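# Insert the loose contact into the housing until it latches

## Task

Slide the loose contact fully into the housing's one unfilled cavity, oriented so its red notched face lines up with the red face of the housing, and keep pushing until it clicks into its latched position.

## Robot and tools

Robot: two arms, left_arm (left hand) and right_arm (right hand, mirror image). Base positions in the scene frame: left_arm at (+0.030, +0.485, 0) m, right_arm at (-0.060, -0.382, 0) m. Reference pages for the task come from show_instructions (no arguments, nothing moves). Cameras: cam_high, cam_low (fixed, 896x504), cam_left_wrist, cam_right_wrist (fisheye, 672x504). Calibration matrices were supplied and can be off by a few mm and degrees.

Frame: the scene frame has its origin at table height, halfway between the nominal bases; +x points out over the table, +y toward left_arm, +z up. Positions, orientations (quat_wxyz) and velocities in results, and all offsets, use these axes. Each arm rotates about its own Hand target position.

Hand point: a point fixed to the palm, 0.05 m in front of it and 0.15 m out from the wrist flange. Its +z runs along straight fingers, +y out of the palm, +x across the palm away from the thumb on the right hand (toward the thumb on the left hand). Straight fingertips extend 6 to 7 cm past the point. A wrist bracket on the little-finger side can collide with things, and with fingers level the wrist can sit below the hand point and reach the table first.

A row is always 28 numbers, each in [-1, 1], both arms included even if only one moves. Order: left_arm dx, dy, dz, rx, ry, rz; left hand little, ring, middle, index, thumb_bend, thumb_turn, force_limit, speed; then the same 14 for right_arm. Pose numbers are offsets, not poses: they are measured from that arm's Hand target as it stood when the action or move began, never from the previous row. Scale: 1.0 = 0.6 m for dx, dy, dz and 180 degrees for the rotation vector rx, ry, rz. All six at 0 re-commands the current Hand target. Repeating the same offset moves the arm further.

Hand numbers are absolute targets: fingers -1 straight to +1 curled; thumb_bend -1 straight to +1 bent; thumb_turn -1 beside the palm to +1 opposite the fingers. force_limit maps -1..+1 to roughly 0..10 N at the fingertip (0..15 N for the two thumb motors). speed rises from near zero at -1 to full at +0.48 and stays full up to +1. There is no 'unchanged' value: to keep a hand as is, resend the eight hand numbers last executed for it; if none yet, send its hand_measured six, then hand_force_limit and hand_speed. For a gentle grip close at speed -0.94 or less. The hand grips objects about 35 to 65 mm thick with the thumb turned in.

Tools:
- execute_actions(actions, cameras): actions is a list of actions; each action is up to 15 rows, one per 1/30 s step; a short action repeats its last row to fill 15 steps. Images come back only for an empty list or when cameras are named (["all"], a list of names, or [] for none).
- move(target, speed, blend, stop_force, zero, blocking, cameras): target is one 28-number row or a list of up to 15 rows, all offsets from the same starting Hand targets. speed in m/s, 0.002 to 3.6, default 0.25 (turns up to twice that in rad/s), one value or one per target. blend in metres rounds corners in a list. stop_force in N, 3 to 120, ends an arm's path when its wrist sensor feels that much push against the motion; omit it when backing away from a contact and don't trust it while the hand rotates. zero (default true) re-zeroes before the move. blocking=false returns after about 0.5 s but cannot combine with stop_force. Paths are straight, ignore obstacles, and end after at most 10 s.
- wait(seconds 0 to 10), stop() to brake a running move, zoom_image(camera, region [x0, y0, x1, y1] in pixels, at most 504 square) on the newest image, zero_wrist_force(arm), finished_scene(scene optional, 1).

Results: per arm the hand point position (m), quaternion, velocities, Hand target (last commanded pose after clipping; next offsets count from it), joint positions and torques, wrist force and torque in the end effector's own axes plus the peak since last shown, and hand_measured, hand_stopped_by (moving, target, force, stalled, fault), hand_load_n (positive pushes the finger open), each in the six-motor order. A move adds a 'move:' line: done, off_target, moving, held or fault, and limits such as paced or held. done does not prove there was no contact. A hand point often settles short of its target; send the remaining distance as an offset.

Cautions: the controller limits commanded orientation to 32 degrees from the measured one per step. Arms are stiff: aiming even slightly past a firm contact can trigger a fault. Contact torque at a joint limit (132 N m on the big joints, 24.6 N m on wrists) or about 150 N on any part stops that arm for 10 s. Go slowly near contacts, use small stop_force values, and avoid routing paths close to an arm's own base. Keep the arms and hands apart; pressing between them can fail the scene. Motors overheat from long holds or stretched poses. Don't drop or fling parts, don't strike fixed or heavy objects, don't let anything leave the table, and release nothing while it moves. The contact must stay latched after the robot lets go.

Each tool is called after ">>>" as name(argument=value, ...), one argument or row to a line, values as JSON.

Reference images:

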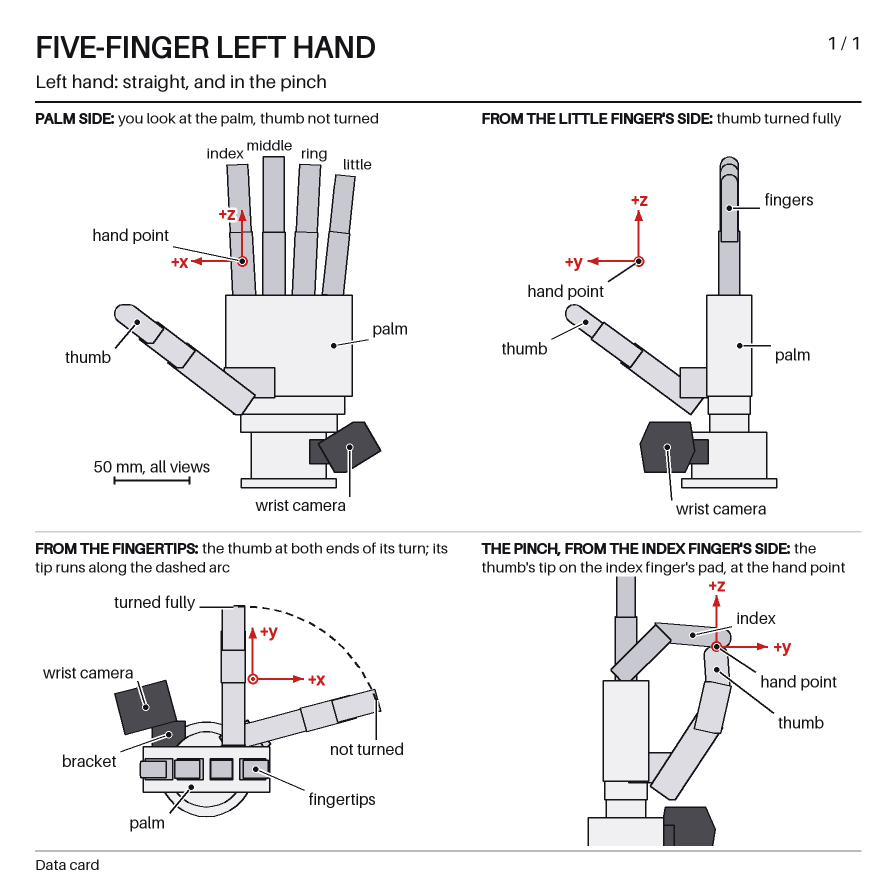

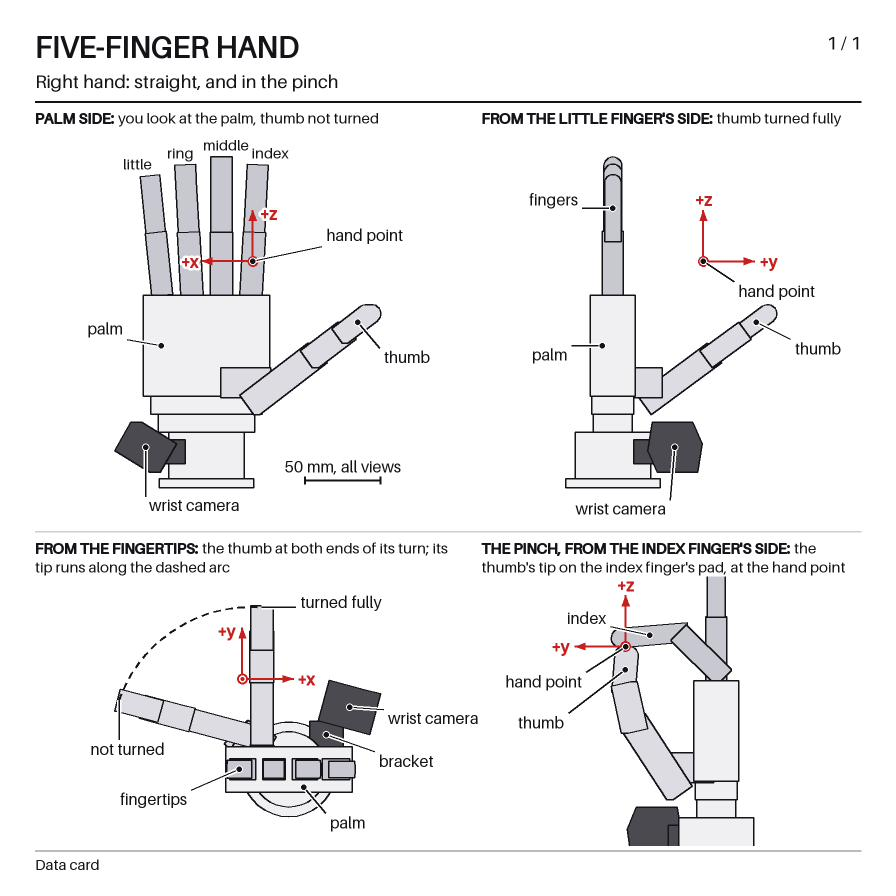

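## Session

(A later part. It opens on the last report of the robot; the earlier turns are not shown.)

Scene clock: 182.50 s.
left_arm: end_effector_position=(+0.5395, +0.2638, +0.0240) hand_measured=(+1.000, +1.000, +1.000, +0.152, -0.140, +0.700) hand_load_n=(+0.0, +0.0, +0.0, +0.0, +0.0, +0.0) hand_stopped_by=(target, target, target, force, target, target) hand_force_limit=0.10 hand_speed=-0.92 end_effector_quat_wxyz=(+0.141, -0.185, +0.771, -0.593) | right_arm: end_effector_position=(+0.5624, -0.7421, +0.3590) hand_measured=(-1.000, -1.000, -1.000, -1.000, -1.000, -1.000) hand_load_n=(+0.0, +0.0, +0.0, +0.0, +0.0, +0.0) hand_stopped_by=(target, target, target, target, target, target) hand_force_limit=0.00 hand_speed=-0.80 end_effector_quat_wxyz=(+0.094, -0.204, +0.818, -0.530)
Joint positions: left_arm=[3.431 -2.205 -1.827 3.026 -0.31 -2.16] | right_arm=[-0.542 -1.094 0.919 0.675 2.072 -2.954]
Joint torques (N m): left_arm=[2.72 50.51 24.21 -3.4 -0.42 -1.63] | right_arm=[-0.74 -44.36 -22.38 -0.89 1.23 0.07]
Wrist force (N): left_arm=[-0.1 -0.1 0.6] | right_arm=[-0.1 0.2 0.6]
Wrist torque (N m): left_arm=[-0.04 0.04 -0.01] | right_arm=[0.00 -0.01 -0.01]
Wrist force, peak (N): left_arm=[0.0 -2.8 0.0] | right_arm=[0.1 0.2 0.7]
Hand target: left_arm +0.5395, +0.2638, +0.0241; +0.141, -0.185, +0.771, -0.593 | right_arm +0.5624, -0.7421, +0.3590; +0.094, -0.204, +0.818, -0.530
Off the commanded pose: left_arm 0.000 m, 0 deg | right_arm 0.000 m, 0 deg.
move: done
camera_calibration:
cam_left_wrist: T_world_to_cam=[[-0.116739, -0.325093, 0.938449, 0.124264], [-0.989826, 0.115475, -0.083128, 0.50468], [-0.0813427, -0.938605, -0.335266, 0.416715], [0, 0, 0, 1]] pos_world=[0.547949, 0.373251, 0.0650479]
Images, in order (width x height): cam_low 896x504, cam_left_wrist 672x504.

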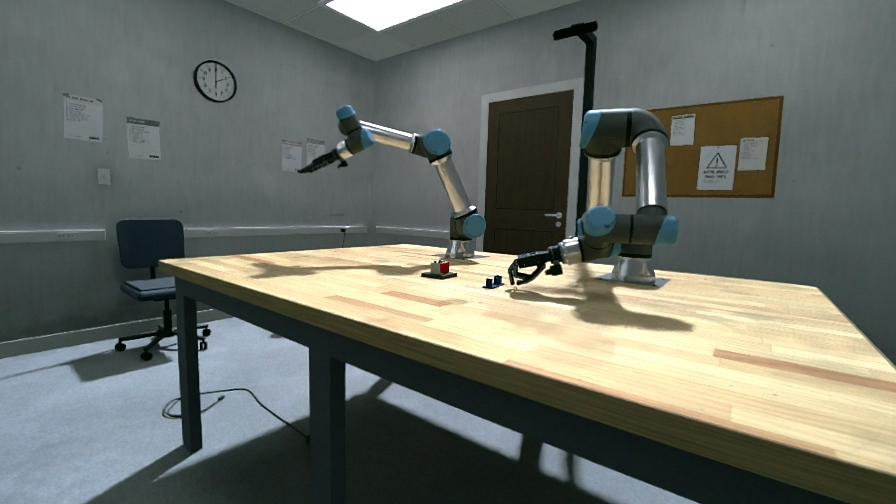

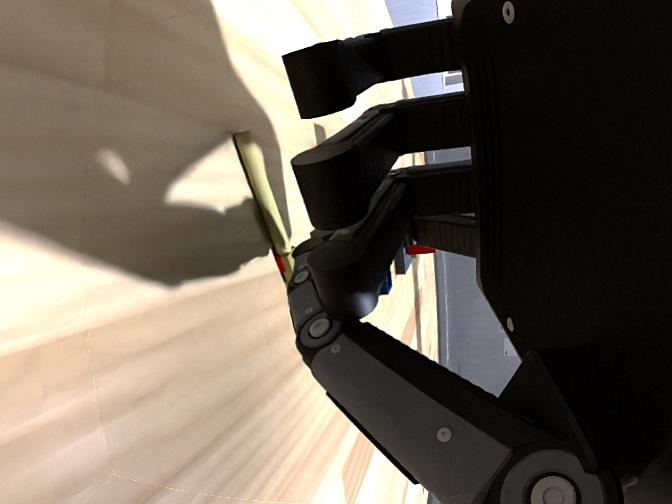

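>>> move(
  target=[0, 0, 0.0, 0,0,0, 1, 1, 1, 0.1, -0.14, 0.7, 0.1, -0.6, 0,0,0,0,0,0, -1,-1,-1,-1,-1,-1, 0, -0.8],
  speed=0.01,
)

>>> move(
  target=[0, 0, -0.03, 0,0,0, 1, 1, 1, 0.1, -0.14, 0.7, 0.1, -0.6, 0,0,0,0,0,0, -1,-1,-1,-1,-1,-1, 0, -0.8],
  speed=0.007,
  stop_force=3,
  cameras=["cam_left_wrist","cam_low"],
)

>>> zoom_image(
  camera="cam_low",
  region=[490, 255, 530, 300],
)

>>> zoom_image(
  camera="cam_left_wrist",
  region=[200, 150, 380, 330],
)

Scene clock: 183.87 s.
left_arm: end_effector_position=(+0.5395, +0.2638, +0.0241) hand_measured=(+1.000, +1.000, +1.000, +0.100, -0.140, +0.700) hand_load_n=(+0.0, +0.0, +0.0, +0.0, +0.0, +0.0) hand_stopped_by=(target, target, target, target, target, target) hand_force_limit=0.10 hand_speed=-0.60 end_effector_quat_wxyz=(+0.141, -0.185, +0.771, -0.593) | right_arm: end_effector_position=(+0.5624, -0.7421, +0.3590) hand_measured=(-1.000, -1.000, -1.000, -1.000, -1.000, -1.000) hand_load_n=(+0.0, +0.0, +0.0, +0.0, +0.0, +0.0) hand_stopped_by=(target, target, target, target, target, target) hand_force_limit=0.00 hand_speed=-0.80 end_effector_quat_wxyz=(+0.094, -0.204, +0.818, -0.530)
Joint positions: left_arm=[3.431 -2.205 -1.827 3.026 -0.31 -2.159] | right_arm=[-0.542 -1.094 0.919 0.675 2.072 -2.954]
Joint torques (N m): left_arm=[4.3 51.25 24.52 -3.45 -0.35 2.93] | right_arm=[-0.11 -44.36 -22.7 -0.89 1.18 0.01]
Wrist force (N): left_arm=[-0.6 -0.2 0.7] | right_arm=[0.4 0.4 0.3]
Wrist torque (N m): left_arm=[-0.06 0.11 -0.04] | right_arm=[0.05 -0.06 0.03]
Wrist force, peak (N): left_arm=[-0.6 -0.2 0.7] | right_arm=[0.4 0.2 0.6]
Hand target: left_arm +0.5395, +0.2638, +0.0241; +0.141, -0.185, +0.771, -0.593 | right_arm +0.5624, -0.7421, +0.3590; +0.094, -0.204, +0.818, -0.530
Off the commanded pose: left_arm 0.000 m, 0 deg | right_arm 0.000 m, 0 deg.
move: done

Scene clock: 186.80 s.
left_arm: end_effector_position=(+0.5395, +0.2638, +0.0118) hand_measured=(+1.000, +1.000, +1.000, +0.100, -0.140, +0.700) hand_load_n=(+0.0, +0.0, +0.0, +0.0, +0.0, +0.0) hand_stopped_by=(target, target, target, target, target, target) hand_force_limit=0.10 hand_speed=-0.60 end_effector_quat_wxyz=(+0.141, -0.185, +0.771, -0.593) | right_arm: end_effector_position=(+0.5624, -0.7421, +0.3590) hand_measured=(-1.000, -1.000, -1.000, -1.000, -1.000, -1.000) hand_load_n=(+0.0, +0.0, +0.0, +0.0, +0.0, +0.0) hand_stopped_by=(target, target, target, target, target, target) hand_force_limit=0.00 hand_speed=-0.80 end_effector_quat_wxyz=(+0.094, -0.204, +0.818, -0.530)
Joint positions: left_arm=[3.431 -2.228 -1.83 3.052 -0.31 -2.159] | right_arm=[-0.542 -1.094 0.919 0.675 2.072 -2.954]
Joint torques (N m): left_arm=[4.58 52.27 4.61 -3.23 0.28 2.82] | right_arm=[-1 -44.3 -22 -0.86 1.25 0.02]
Wrist force (N): left_arm=[-0.3 -3.1 -0.3] | right_arm=[0.1 0.3 0.3]
Wrist torque (N m): left_arm=[-0.09 0.04 0.00] | right_arm=[0.03 -0.03 0.02]
Wrist force, peak (N): left_arm=[-0.3 -9.8 -1.9] | right_arm=[0.3 0.4 0.6]
Hand target: left_arm +0.5395, +0.2638, +0.0118; +0.141, -0.185, +0.771, -0.593 (not the last commanded pose) | right_arm +0.5624, -0.7421, +0.3590; +0.094, -0.204, +0.818, -0.530
Off the commanded pose: left_arm 0.006 m, 0 deg | right_arm 0.000 m, 0 deg.
move: contact (left_arm)
camera_calibration:
cam_left_wrist: T_world_to_cam=[[-0.116739, -0.325093, 0.938449, 0.135713], [-0.989826, 0.115475, -0.083128, 0.503666], [-0.0813427, -0.938605, -0.335266, 0.412625], [0, 0, 0, 1]] pos_world=[0.547949, 0.373251, 0.0528479]
Images, in order (width x height): cam_low 896x504, cam_left_wrist 672x504.

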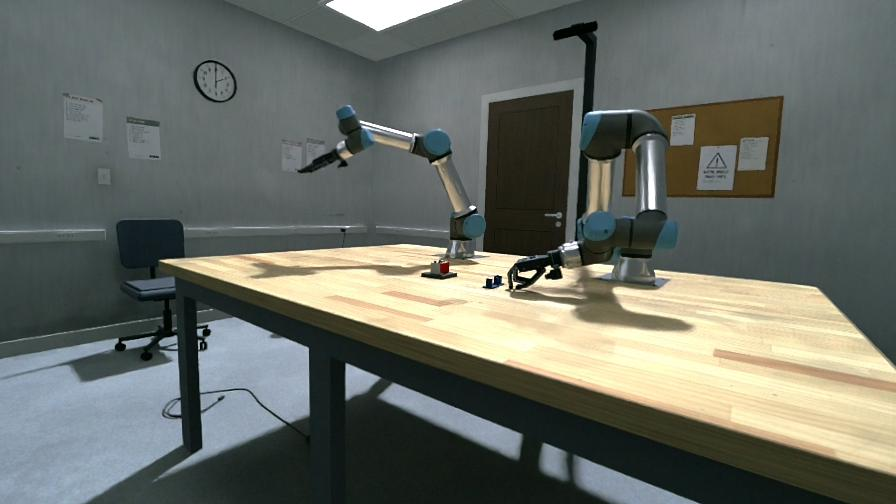

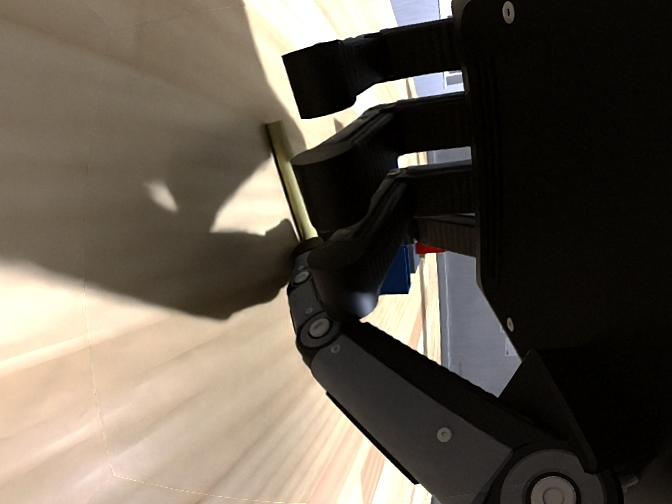

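Scaled by 11.200 from the camera's 896x504 image, which has a finer 1280x720 frame.

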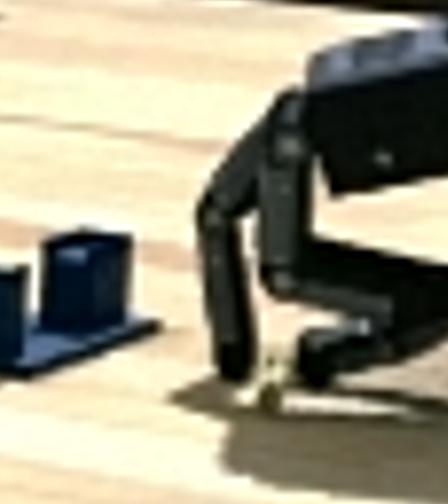

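Scaled by 2.800 from the camera's 672x504 image, which has a finer 960x720 frame.

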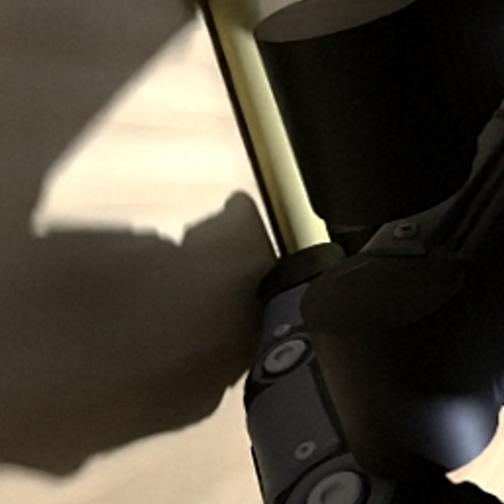

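>>> move(
  target=[0, 0, 0.0002, 0,0,0, 1, 1, 1, 0.57, -0.14, 0.7, 0.4, -0.92, 0,0,0,0,0,0, -1,-1,-1,-1,-1,-1, 0, -0.8],
  speed=0.01,
  cameras=["cam_left_wrist","cam_low"],
)

>>> zoom_image(
  camera="cam_low",
  region=[490, 255, 530, 300],
)

Scene clock: 187.70 s.
left_arm: end_effector_position=(+0.5395, +0.2638, +0.0119) hand_measured=(+1.000, +1.000, +1.000, +0.150, -0.140, +0.700) hand_load_n=(+0.0, +0.0, +0.0, +8.0, +3.0, -1.0) hand_stopped_by=(target, target, target, force, target, target) hand_force_limit=0.40 hand_speed=-0.92 end_effector_quat_wxyz=(+0.141, -0.185, +0.771, -0.593) | right_arm: end_effector_position=(+0.5624, -0.7421, +0.3590) hand_measured=(-1.000, -1.000, -1.000, -1.000, -1.000, -1.000) hand_load_n=(+0.0, +0.0, +0.0, +0.0, +0.0, +0.0) hand_stopped_by=(target, target, target, target, target, target) hand_force_limit=0.00 hand_speed=-0.80 end_effector_quat_wxyz=(+0.094, -0.204, +0.818, -0.530)
Joint positions: left_arm=[3.431 -2.228 -1.83 3.052 -0.31 -2.159] | right_arm=[-0.542 -1.094 0.919 0.675 2.072 -2.954]
Joint torques (N m): left_arm=[4.15 50.95 14.22 -3.52 0.21 2.5] | right_arm=[-1.52 -44.09 -22.75 -0.86 1.18 0.03]
Wrist force (N): left_arm=[-0.1 -3.7 1.0] | right_arm=[0.0 0.1 0.3]
Wrist torque (N m): left_arm=[-0.14 0.04 0.01] | right_arm=[0.01 -0.01 0.00]
Wrist force, peak (N): left_arm=[0.1 -5.9 1.4] | right_arm=[0.5 0.4 0.4]
Hand target: left_arm +0.5395, +0.2638, +0.0119; +0.141, -0.185, +0.771, -0.593 | right_arm +0.5624, -0.7421, +0.3590; +0.094, -0.204, +0.818, -0.530
Off the commanded pose: left_arm 0.000 m, 0 deg | right_arm 0.000 m, 0 deg.
move: done
camera_calibration:
cam_left_wrist: T_world_to_cam=[[-0.116739, -0.325093, 0.938449, 0.135526], [-0.989826, 0.115475, -0.083128, 0.503682], [-0.0813427, -0.938605, -0.335266, 0.412692], [0, 0, 0, 1]] pos_world=[0.547949, 0.373251, 0.0530479]
Images, in order (width x height): cam_low 896x504, cam_left_wrist 672x504.

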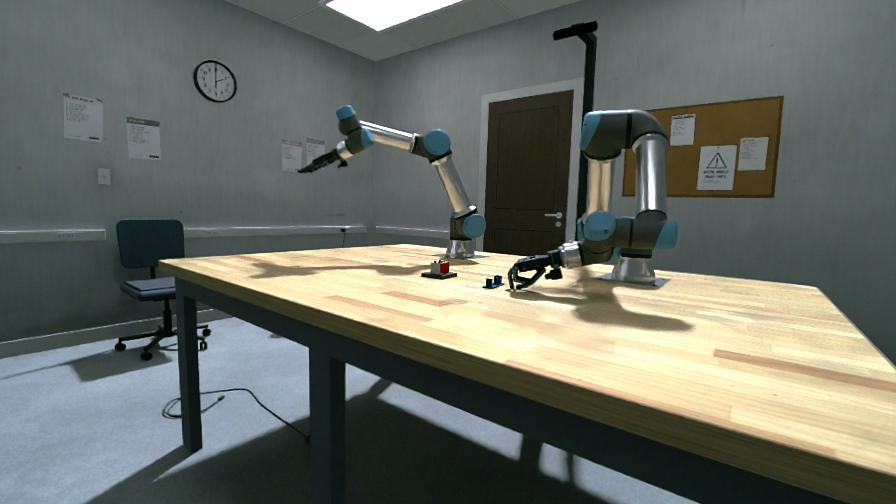

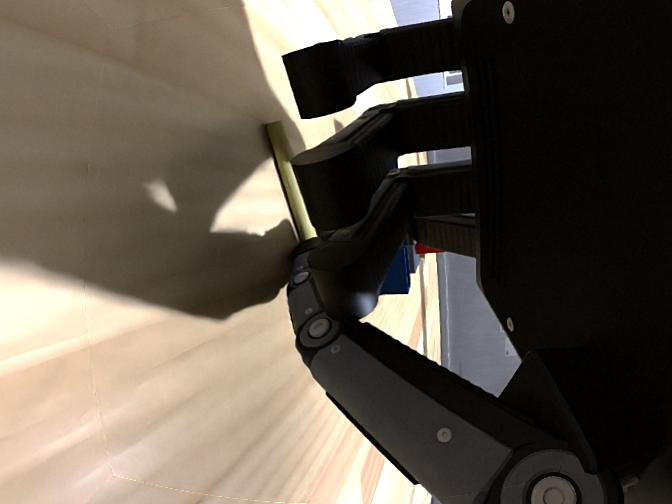

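Scaled by 11.200 from the camera's 896x504 image, which has a finer 1280x720 frame.

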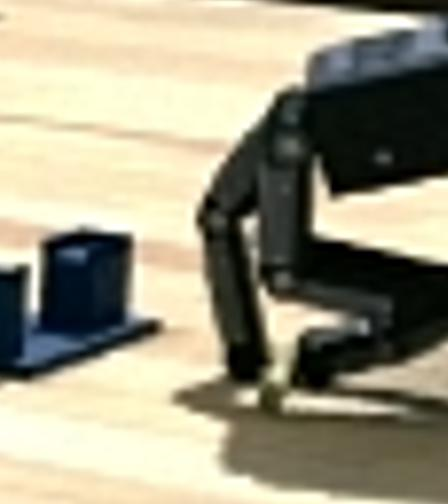

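>>> move(
  target=[
    [0, 0, 0.1, 0,0,0, 1, 1, 1, -0.05, -0.1, 0.42, 0.1, -0.3, 0,0,0,0,0,0, -1,-1,-1,-1,-1,-1, 0, -0.8],
    [-0.0173, -0.0137, 0.08, 0.1588,-0.3435,-0.0908, 1, 1, 1, -0.05, -0.1, 0.42, 0.1, -0.3, 0,0,0,0,0,0, -1,-1,-1,-1,-1,-1, 0, -0.8],
  ],
  speed=0.3,
  blend=[0.02, 0],
  cameras=["cam_left_wrist","cam_low"],
)

>>> zoom_image(
  camera="cam_low",
  region=[480, 240, 540, 300],
)

>>> zoom_image(
  camera="cam_left_wrist",
  region=[240, 200, 460, 400],
)

Scene clock: 193.97 s.
left_arm: end_effector_position=(+0.5291, +0.2555, +0.0599) hand_measured=(+1.000, +1.000, +1.000, -0.050, -0.100, +0.420) hand_load_n=(+0.0, +0.0, +0.0, +0.0, +0.5, +0.0) hand_stopped_by=(target, target, target, target, target, target) hand_force_limit=0.10 hand_speed=-0.30 end_effector_quat_wxyz=(+0.470, +0.285, +0.723, -0.417) | right_arm: end_effector_position=(+0.5624, -0.7421, +0.3590) hand_measured=(-1.000, -1.000, -1.000, -1.000, -1.000, -1.000) hand_load_n=(+0.0, +0.0, +0.0, -0.5, +0.0, -0.5) hand_stopped_by=(target, target, target, target, target, target) hand_force_limit=0.00 hand_speed=-0.80 end_effector_quat_wxyz=(+0.094, -0.204, +0.818, -0.530)
Joint positions: left_arm=[3.401 -1.998 -2.101 3.278 -0.29 -1.122] | right_arm=[-0.542 -1.094 0.919 0.675 2.072 -2.954]
Joint torques (N m): left_arm=[6.34 16.09 23.71 -3.16 3.3 2.76] | right_arm=[-0.63 -44.09 -22.07 -0.9 1.3 0]
Wrist force (N): left_arm=[-0.2 -0.2 -0.2] | right_arm=[0.3 0.2 0.4]
Wrist torque (N m): left_arm=[-0.02 -0.04 -0.26] | right_arm=[0.01 -0.07 0.03]
Wrist force, peak (N): left_arm=[-0.2 -3.7 1.0] | right_arm=[0.2 0.4 0.8]
Hand target: left_arm +0.5291, +0.2556, +0.0599; +0.470, +0.285, +0.723, -0.417 | right_arm +0.5624, -0.7421, +0.3590; +0.094, -0.204, +0.818, -0.530
Off the commanded pose: left_arm 0.000 m, 0 deg | right_arm 0.000 m, 0 deg.
move: done
camera_calibration:
cam_left_wrist: T_world_to_cam=[[-0.884182, -0.457283, 0.0954712, 0.576967], [-0.374257, 0.571115, -0.730588, 0.0949692], [0.279561, -0.681703, -0.676111, 0.18401], [0, 0, 0, 1]] pos_world=[0.494245, 0.335039, 0.138711]
Images, in order (width x height): cam_low 896x504, cam_left_wrist 672x504.

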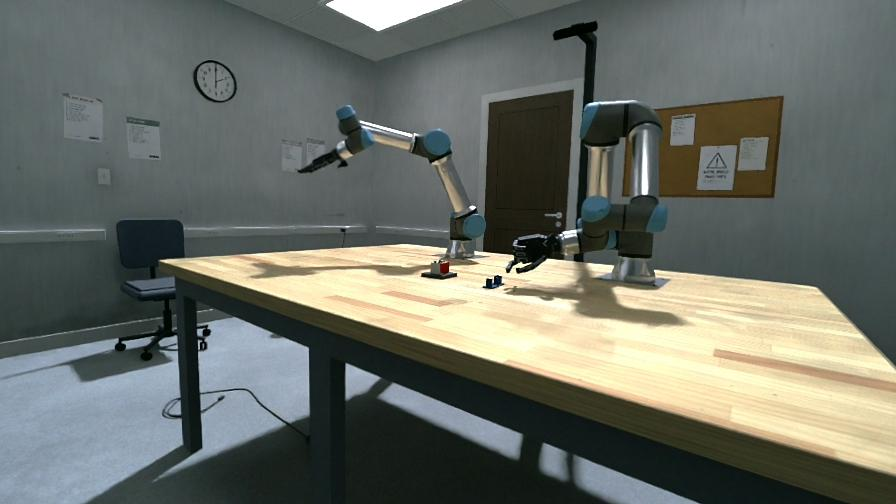

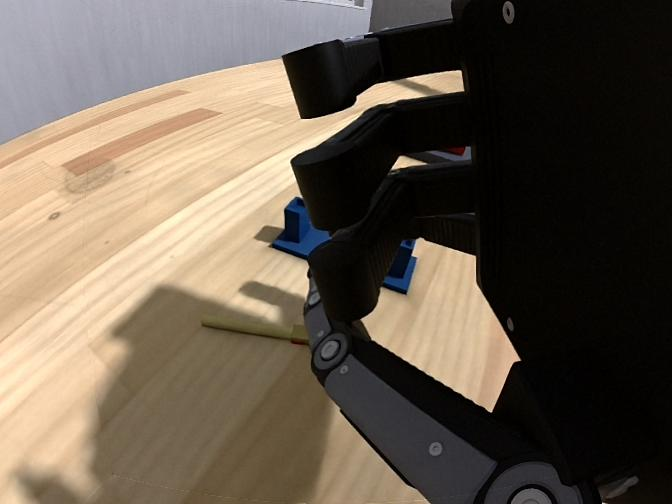

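Scaled by 8.400 from the camera's 896x504 image, which has a finer 1280x720 frame.

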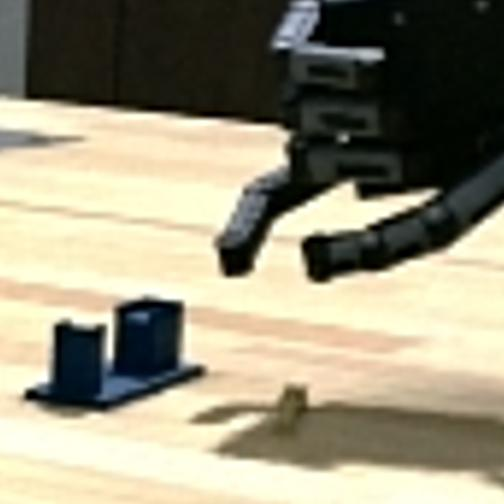

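Scaled by 2.291 from the camera's 672x504 image, which has a finer 960x720 frame.

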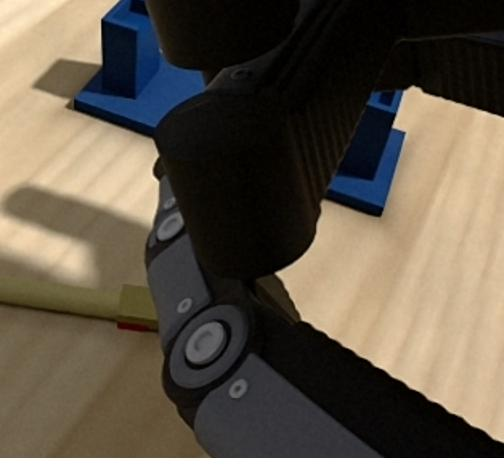

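>>> move(
  target=[-0.0022, 0.0043, -0.0665, 0,0,0, 1, 1, 1, -0.05, -0.1, 0.42, 0.1, -0.3, 0,0,0,0,0,0, -1,-1,-1,-1,-1,-1, 0, -0.8],
  speed=0.08,
  cameras=["cam_left_wrist","cam_low"],
)

>>> zoom_image(
  camera="cam_low",
  region=[490, 255, 530, 300],
)

>>> zoom_image(
  camera="cam_left_wrist",
  region=[200, 180, 420, 380],
)

Scene clock: 196.17 s.
left_arm: end_effector_position=(+0.5278, +0.2581, +0.0201) hand_measured=(+1.000, +1.000, +1.000, -0.050, -0.100, +0.420) hand_load_n=(+0.0, +0.0, +0.0, +0.0, +0.0, +0.5) hand_stopped_by=(target, target, target, target, target, target) hand_force_limit=0.10 hand_speed=-0.30 end_effector_quat_wxyz=(+0.470, +0.285, +0.723, -0.417) | right_arm: end_effector_position=(+0.5624, -0.7421, +0.3590) hand_measured=(-1.000, -1.000, -1.000, -1.000, -1.000, -1.000) hand_load_n=(+0.0, +0.0, +0.0, +0.0, +0.0, +0.0) hand_stopped_by=(target, target, target, target, target, target) hand_force_limit=0.00 hand_speed=-0.80 end_effector_quat_wxyz=(+0.094, -0.204, +0.818, -0.530)
Joint positions: left_arm=[3.41 -2.094 -2.115 3.365 -0.284 -1.098] | right_arm=[-0.542 -1.094 0.919 0.675 2.072 -2.954]
Joint torques (N m): left_arm=[5.59 16.69 -4.86 -0.04 3.41 -2.81] | right_arm=[-0.91 -44.2 -22.23 -1.03 1.31 0]
Wrist force (N): left_arm=[-0.2 -0.1 0.0] | right_arm=[0.2 0.2 0.3]
Wrist torque (N m): left_arm=[-0.01 -0.03 -0.22] | right_arm=[0.02 -0.03 0.02]
Wrist force, peak (N): left_arm=[-0.7 -0.5 -0.5] | right_arm=[0.4 0.2 0.6]
Hand target: left_arm +0.5278, +0.2581, +0.0200; +0.470, +0.285, +0.723, -0.417 | right_arm +0.5624, -0.7421, +0.3590; +0.094, -0.204, +0.818, -0.530
Off the commanded pose: left_arm 0.000 m, 0 deg | right_arm 0.000 m, 0 deg.
move: done
camera_calibration:
cam_left_wrist: T_world_to_cam=[[-0.884268, -0.457131, 0.0953988, 0.580805], [-0.374137, 0.571272, -0.730527, 0.0638028], [0.279448, -0.681674, -0.676187, 0.15929], [0, 0, 0, 1]] pos_world=[0.492945, 0.337639, 0.0989113]
Images, in order (width x height): cam_low 896x504, cam_left_wrist 672x504.

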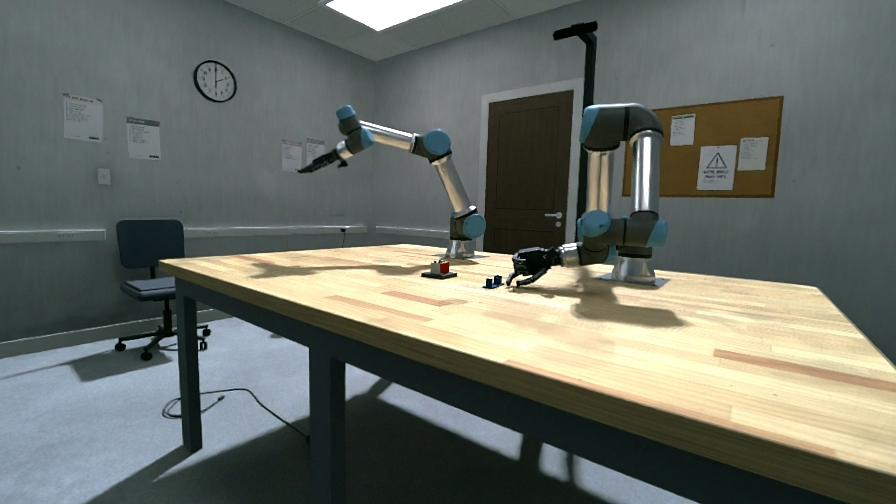

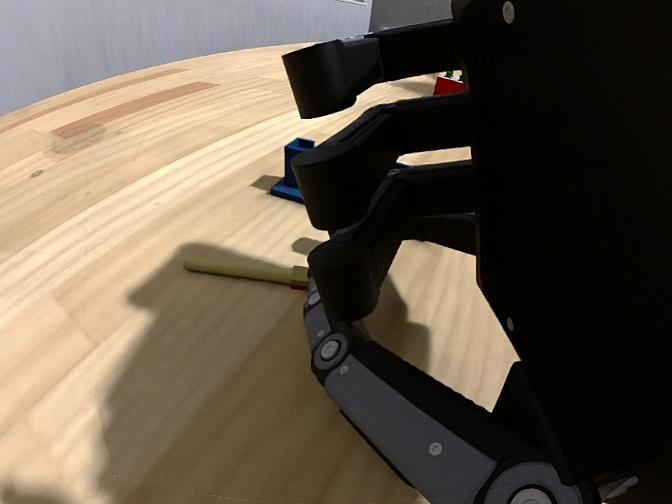

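Scaled by 11.200 from the camera's 896x504 image, which has a finer 1280x720 frame.

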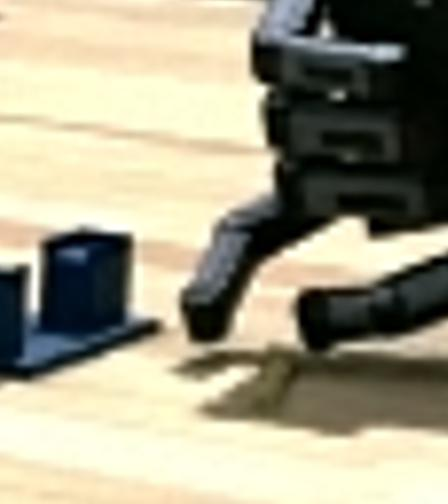

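Scaled by 2.291 from the camera's 672x504 image, which has a finer 960x720 frame.

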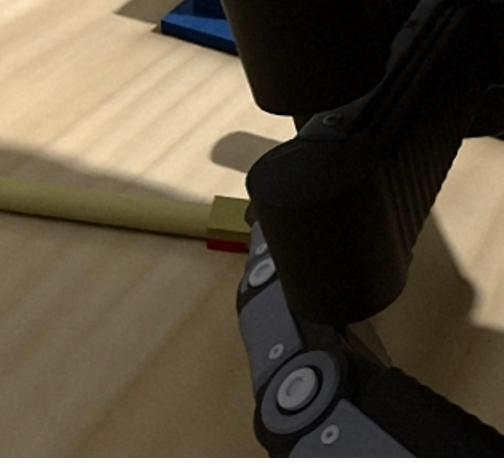

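>>> move(
  target=[-0.0005, 0.001, 0, 0,0,0, 1, 1, 1, 0.06, -0.1, 0.42, 0.1, -0.5, 0,0,0,0,0,0, -1,-1,-1,-1,-1,-1, 0, -0.8],
  speed=0.05,
)

>>> move(
  target=[0, 0, -0.0233, 0,0,0, 1, 1, 1, 0.06, -0.1, 0.42, 0.1, -0.5, 0,0,0,0,0,0, -1,-1,-1,-1,-1,-1, 0, -0.8],
  speed=0.006,
  stop_force=3,
  cameras=["cam_left_wrist","cam_low"],
)

>>> zoom_image(
  camera="cam_low",
  region=[490, 255, 530, 300],
)

>>> zoom_image(
  camera="cam_left_wrist",
  region=[200, 180, 420, 380],
)

Scene clock: 197.37 s.
left_arm: end_effector_position=(+0.5275, +0.2587, +0.0200) hand_measured=(+1.000, +1.000, +1.000, +0.060, -0.100, +0.420) hand_load_n=(+0.0, +0.0, +0.5, +0.0, +0.0, +0.0) hand_stopped_by=(target, target, target, target, target, target) hand_force_limit=0.10 hand_speed=-0.50 end_effector_quat_wxyz=(+0.470, +0.285, +0.723, -0.417) | right_arm: end_effector_position=(+0.5624, -0.7421, +0.3590) hand_measured=(-1.000, -1.000, -1.000, -1.000, -1.000, -1.000) hand_load_n=(+0.0, +0.0, +0.0, -0.5, +0.0, -0.5) hand_stopped_by=(target, target, target, target, target, target) hand_force_limit=0.00 hand_speed=-0.80 end_effector_quat_wxyz=(+0.094, -0.204, +0.818, -0.530)
Joint positions: left_arm=[3.412 -2.095 -2.115 3.362 -0.282 -1.093] | right_arm=[-0.542 -1.094 0.919 0.675 2.072 -2.954]
Joint torques (N m): left_arm=[8.07 16.57 -2.79 -3.08 3.05 3.21] | right_arm=[-1.53 -43.94 -22.39 -0.97 1.23 0.11]
Wrist force (N): left_arm=[-0.1 -0.4 -0.1] | right_arm=[0.1 0.2 0.2]
Wrist torque (N m): left_arm=[-0.04 -0.06 -0.25] | right_arm=[0.02 -0.02 0.01]
Wrist force, peak (N): left_arm=[-0.6 -0.2 -0.2] | right_arm=[0.3 0.3 0.7]
Hand target: left_arm +0.5275, +0.2587, +0.0200; +0.470, +0.285, +0.723, -0.417 | right_arm +0.5624, -0.7421, +0.3590; +0.094, -0.204, +0.818, -0.530
Off the commanded pose: left_arm 0.000 m, 0 deg | right_arm 0.000 m, 0 deg.
move: done

Scene clock: 199.57 s.
left_arm: end_effector_position=(+0.5275, +0.2587, +0.0137) hand_measured=(+1.000, +1.000, +1.000, +0.060, -0.100, +0.420) hand_load_n=(+0.0, +0.0, +0.0, +0.0, -1.5, -1.5) hand_stopped_by=(target, target, target, target, target, target) hand_force_limit=0.10 hand_speed=-0.50 end_effector_quat_wxyz=(+0.470, +0.285, +0.723, -0.417) | right_arm: end_effector_position=(+0.5624, -0.7421, +0.3590) hand_measured=(-1.000, -1.000, -1.000, -1.000, -1.000, -1.000) hand_load_n=(+0.0, +0.0, +0.0, +0.0, +0.0, -0.5) hand_stopped_by=(target, target, target, target, target, target) hand_force_limit=0.00 hand_speed=-0.80 end_effector_quat_wxyz=(+0.094, -0.204, +0.818, -0.530)
Joint positions: left_arm=[3.412 -2.11 -2.116 3.377 -0.282 -1.093] | right_arm=[-0.542 -1.094 0.919 0.675 2.072 -2.954]
Joint torques (N m): left_arm=[4.76 44.97 3.43 -3.22 0.41 1.6] | right_arm=[-1.48 -44.68 -22.04 -0.97 1.28 0.04]
Wrist force (N): left_arm=[-2.4 -1.2 -1.7] | right_arm=[0.3 0.2 0.4]
Wrist torque (N m): left_arm=[-0.05 -0.03 -0.26] | right_arm=[0.01 -0.05 0.02]
Wrist force, peak (N): left_arm=[-4.2 -2.3 -2.7] | right_arm=[0.6 0.4 0.5]
Hand target: left_arm +0.5275, +0.2587, +0.0137; +0.470, +0.285, +0.723, -0.417 (not the last commanded pose) | right_arm +0.5624, -0.7421, +0.3590; +0.094, -0.204, +0.818, -0.530
Off the commanded pose: left_arm 0.008 m, 0 deg | right_arm 0.000 m, 0 deg.
move: contact (left_arm)
camera_calibration:
cam_left_wrist: T_world_to_cam=[[-0.884291, -0.457059, 0.0955287, 0.5814], [-0.374151, 0.571187, -0.730586, 0.0587129], [0.279356, -0.681793, -0.676105, 0.155532], [0, 0, 0, 1]] pos_world=[0.492646, 0.338239, 0.0925107]
Images, in order (width x height): cam_low 896x504, cam_left_wrist 672x504.

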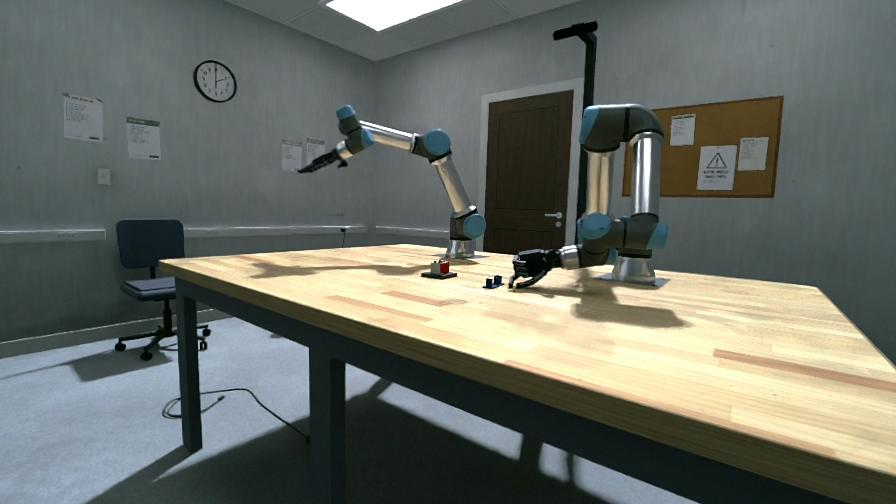

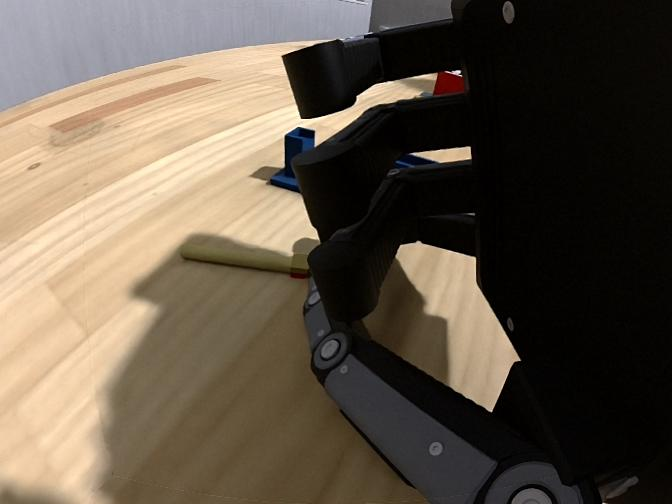

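Scaled by 11.200 from the camera's 896x504 image, which has a finer 1280x720 frame.

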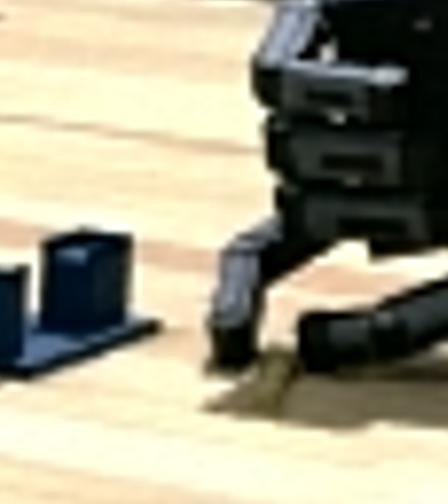

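Scaled by 2.291 from the camera's 672x504 image, which has a finer 960x720 frame.

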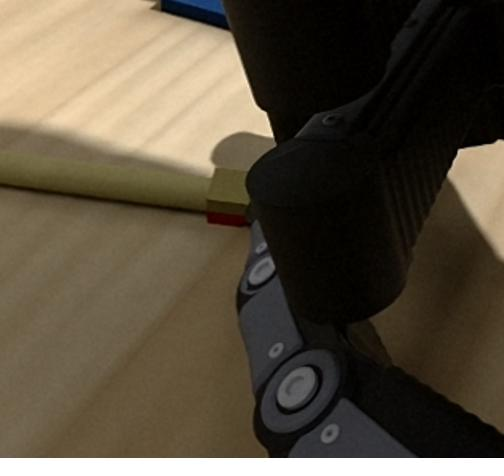

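>>> move(
  target=[0, 0, 0.0, 0,0,0, 1, 1, 1, 0.7, -0.1, 0.42, 0.4, -0.92, 0,0,0,0,0,0, -1,-1,-1,-1,-1,-1, 0, -0.8],
  cameras=["cam_left_wrist","cam_low"],
)

>>> zoom_image(
  camera="cam_low",
  region=[490, 255, 530, 300],
)

>>> zoom_image(
  camera="cam_left_wrist",
  region=[200, 180, 420, 380],
)

Scene clock: 200.40 s.
left_arm: end_effector_position=(+0.5275, +0.2587, +0.0137) hand_measured=(+1.000, +1.000, +1.000, +0.132, -0.100, +0.420) hand_load_n=(+0.5, +0.0, +0.0, +8.5, +0.0, -1.0) hand_stopped_by=(target, target, target, force, target, target) hand_force_limit=0.40 hand_speed=-0.92 end_effector_quat_wxyz=(+0.470, +0.285, +0.723, -0.417) | right_arm: end_effector_position=(+0.5624, -0.7421, +0.3590) hand_measured=(-1.000, -1.000, -1.000, -1.000, -1.000, -1.000) hand_load_n=(+0.0, +0.0, +0.0, +0.0, +0.0, -0.5) hand_stopped_by=(target, target, target, target, target, target) hand_force_limit=0.00 hand_speed=-0.80 end_effector_quat_wxyz=(+0.094, -0.204, +0.818, -0.530)
Joint positions: left_arm=[3.412 -2.11 -2.116 3.377 -0.282 -1.093] | right_arm=[-0.542 -1.094 0.919 0.675 2.072 -2.954]
Joint torques (N m): left_arm=[4.42 43.37 9.48 -3.14 -0.43 1.24] | right_arm=[-0.57 -43.82 -22.19 -1.07 1.25 0.06]
Wrist force (N): left_arm=[-4.2 -2.4 -0.4] | right_arm=[0.1 0.2 0.6]
Wrist torque (N m): left_arm=[-0.09 -0.02 -0.27] | right_arm=[-0.02 -0.03 0.01]
Wrist force, peak (N): left_arm=[-4.5 -2.7 -0.3] | right_arm=[0.1 0.3 0.7]
Hand target: left_arm +0.5275, +0.2587, +0.0137; +0.470, +0.285, +0.723, -0.417 | right_arm +0.5624, -0.7421, +0.3590; +0.094, -0.204, +0.818, -0.530
Off the commanded pose: left_arm 0.000 m, 0 deg | right_arm 0.000 m, 0 deg.
move: done
camera_calibration:
cam_left_wrist: T_world_to_cam=[[-0.88425, -0.457158, 0.095434, 0.581422], [-0.374179, 0.571249, -0.730523, 0.0587004], [0.279448, -0.681675, -0.676187, 0.155455], [0, 0, 0, 1]] pos_world=[0.492645, 0.338239, 0.0925112]
Images, in order (width x height): cam_low 896x504, cam_left_wrist 672x504.

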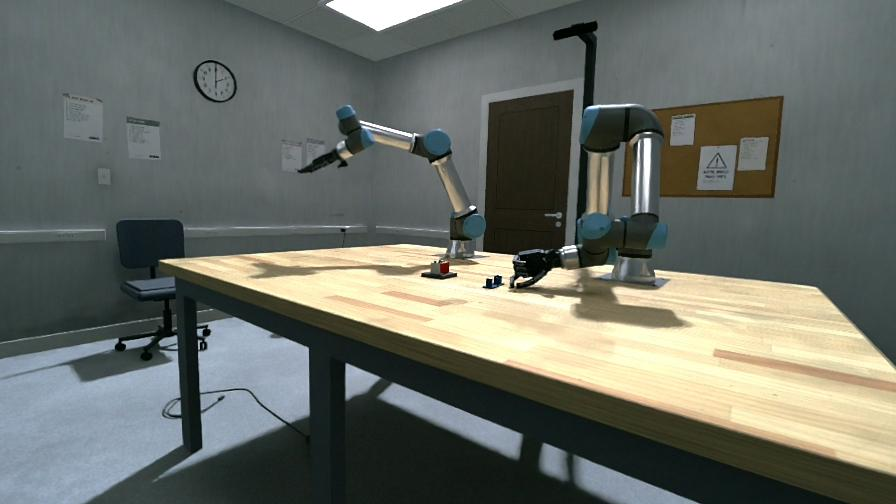

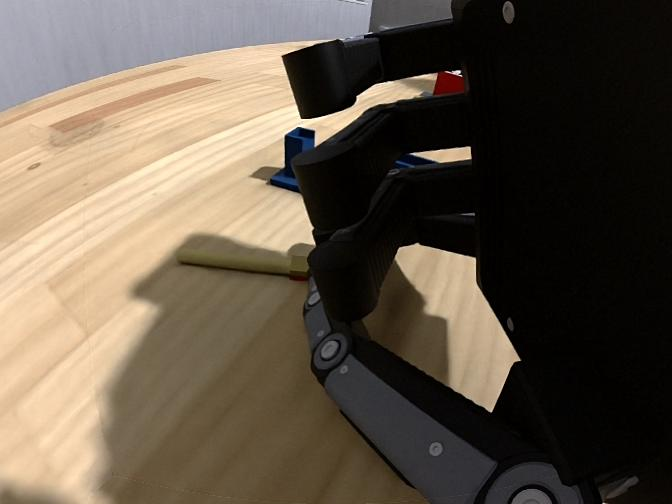

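Scaled by 11.200 from the camera's 896x504 image, which has a finer 1280x720 frame.

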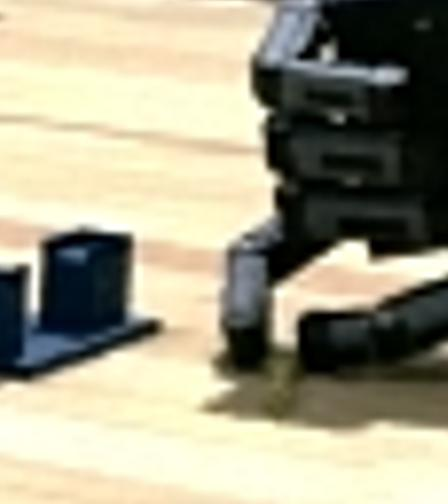

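Scaled by 2.291 from the camera's 672x504 image, which has a finer 960x720 frame.

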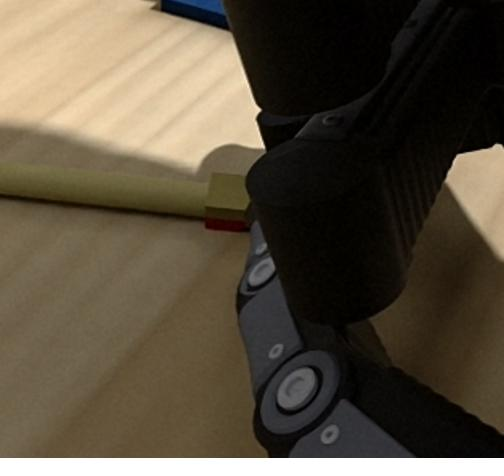

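>>> move(
  target=[0, 0, 0.02, 0,0,0, 1, 1, 1, 0.7, -0.1, 0.42, 0.4, -0.92, 0,0,0,0,0,0, -1,-1,-1,-1,-1,-1, 0, -0.8],
  speed=0.01,
  cameras=["cam_left_wrist","cam_low"],
)

>>> zoom_image(
  camera="cam_low",
  region=[490, 255, 530, 300],
)

>>> zoom_image(
  camera="cam_left_wrist",
  region=[200, 180, 420, 380],
)

Scene clock: 202.30 s.
left_arm: end_effector_position=(+0.5275, +0.2587, +0.0256) hand_measured=(+1.000, +1.000, +1.000, +0.132, -0.100, +0.420) hand_load_n=(+0.0, +0.0, +0.0, +7.5, +3.0, +2.0) hand_stopped_by=(target, target, target, force, target, target) hand_force_limit=0.40 hand_speed=-0.92 end_effector_quat_wxyz=(+0.470, +0.285, +0.723, -0.417) | right_arm: end_effector_position=(+0.5624, -0.7421, +0.3590) hand_measured=(-1.000, -1.000, -1.000, -1.000, -1.000, -1.000) hand_load_n=(+0.0, +0.0, +0.0, +0.0, +0.0, +0.0) hand_stopped_by=(target, target, target, target, target, target) hand_force_limit=0.00 hand_speed=-0.80 end_effector_quat_wxyz=(+0.094, -0.204, +0.818, -0.530)
Joint positions: left_arm=[3.412 -2.081 -2.114 3.347 -0.282 -1.093] | right_arm=[-0.542 -1.094 0.919 0.675 2.072 -2.954]
Joint torques (N m): left_arm=[-5.36 45.01 21.83 -3.14 -0.33 -0.16] | right_arm=[-1.11 -44.53 -21.94 -0.99 1.3 -0.04]
Wrist force (N): left_arm=[-0.2 0.0 -0.1] | right_arm=[0.2 0.4 0.5]
Wrist torque (N m): left_arm=[0.01 -0.02 -0.28] | right_arm=[0.03 -0.04 0.02]
Wrist force, peak (N): left_arm=[-4.5 -2.3 -0.6] | right_arm=[0.4 0.4 0.5]
Hand target: left_arm +0.5275, +0.2587, +0.0257; +0.470, +0.285, +0.723, -0.417 | right_arm +0.5624, -0.7421, +0.3590; +0.094, -0.204, +0.818, -0.530
Off the commanded pose: left_arm 0.000 m, 0 deg | right_arm 0.000 m, 0 deg.
move: done
camera_calibration:
cam_left_wrist: T_world_to_cam=[[-0.884256, -0.457115, 0.0955885, 0.580259], [-0.374249, 0.571195, -0.730529, 0.0674469], [0.279336, -0.681749, -0.676158, 0.163579], [0, 0, 0, 1]] pos_world=[0.492646, 0.338239, 0.104411]
Images, in order (width x height): cam_low 896x504, cam_left_wrist 672x504.

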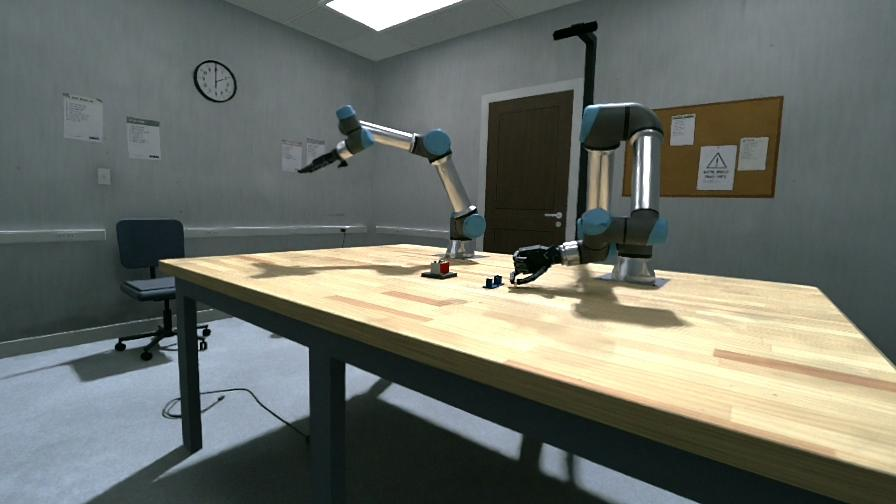

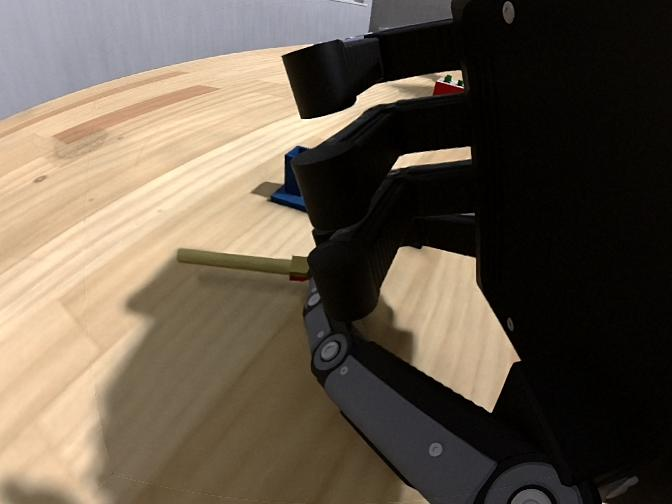

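Scaled by 11.200 from the camera's 896x504 image, which has a finer 1280x720 frame.

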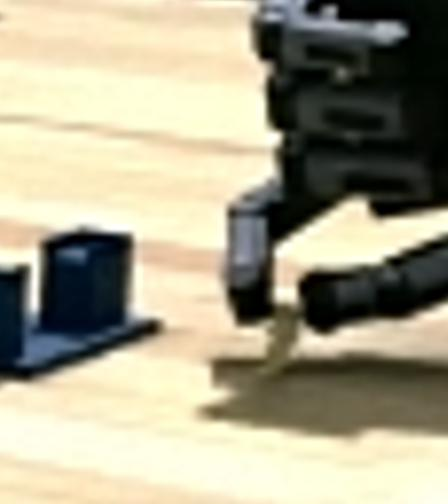

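Scaled by 2.291 from the camera's 672x504 image, which has a finer 960x720 frame.

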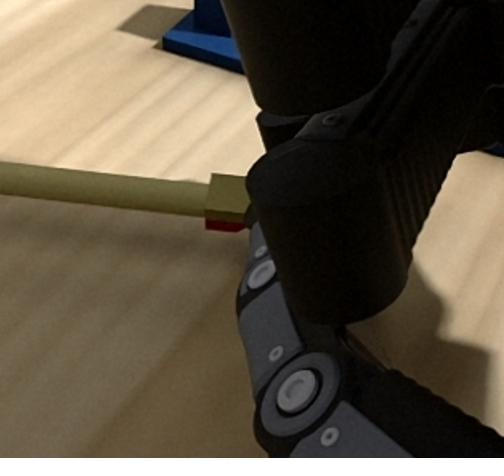

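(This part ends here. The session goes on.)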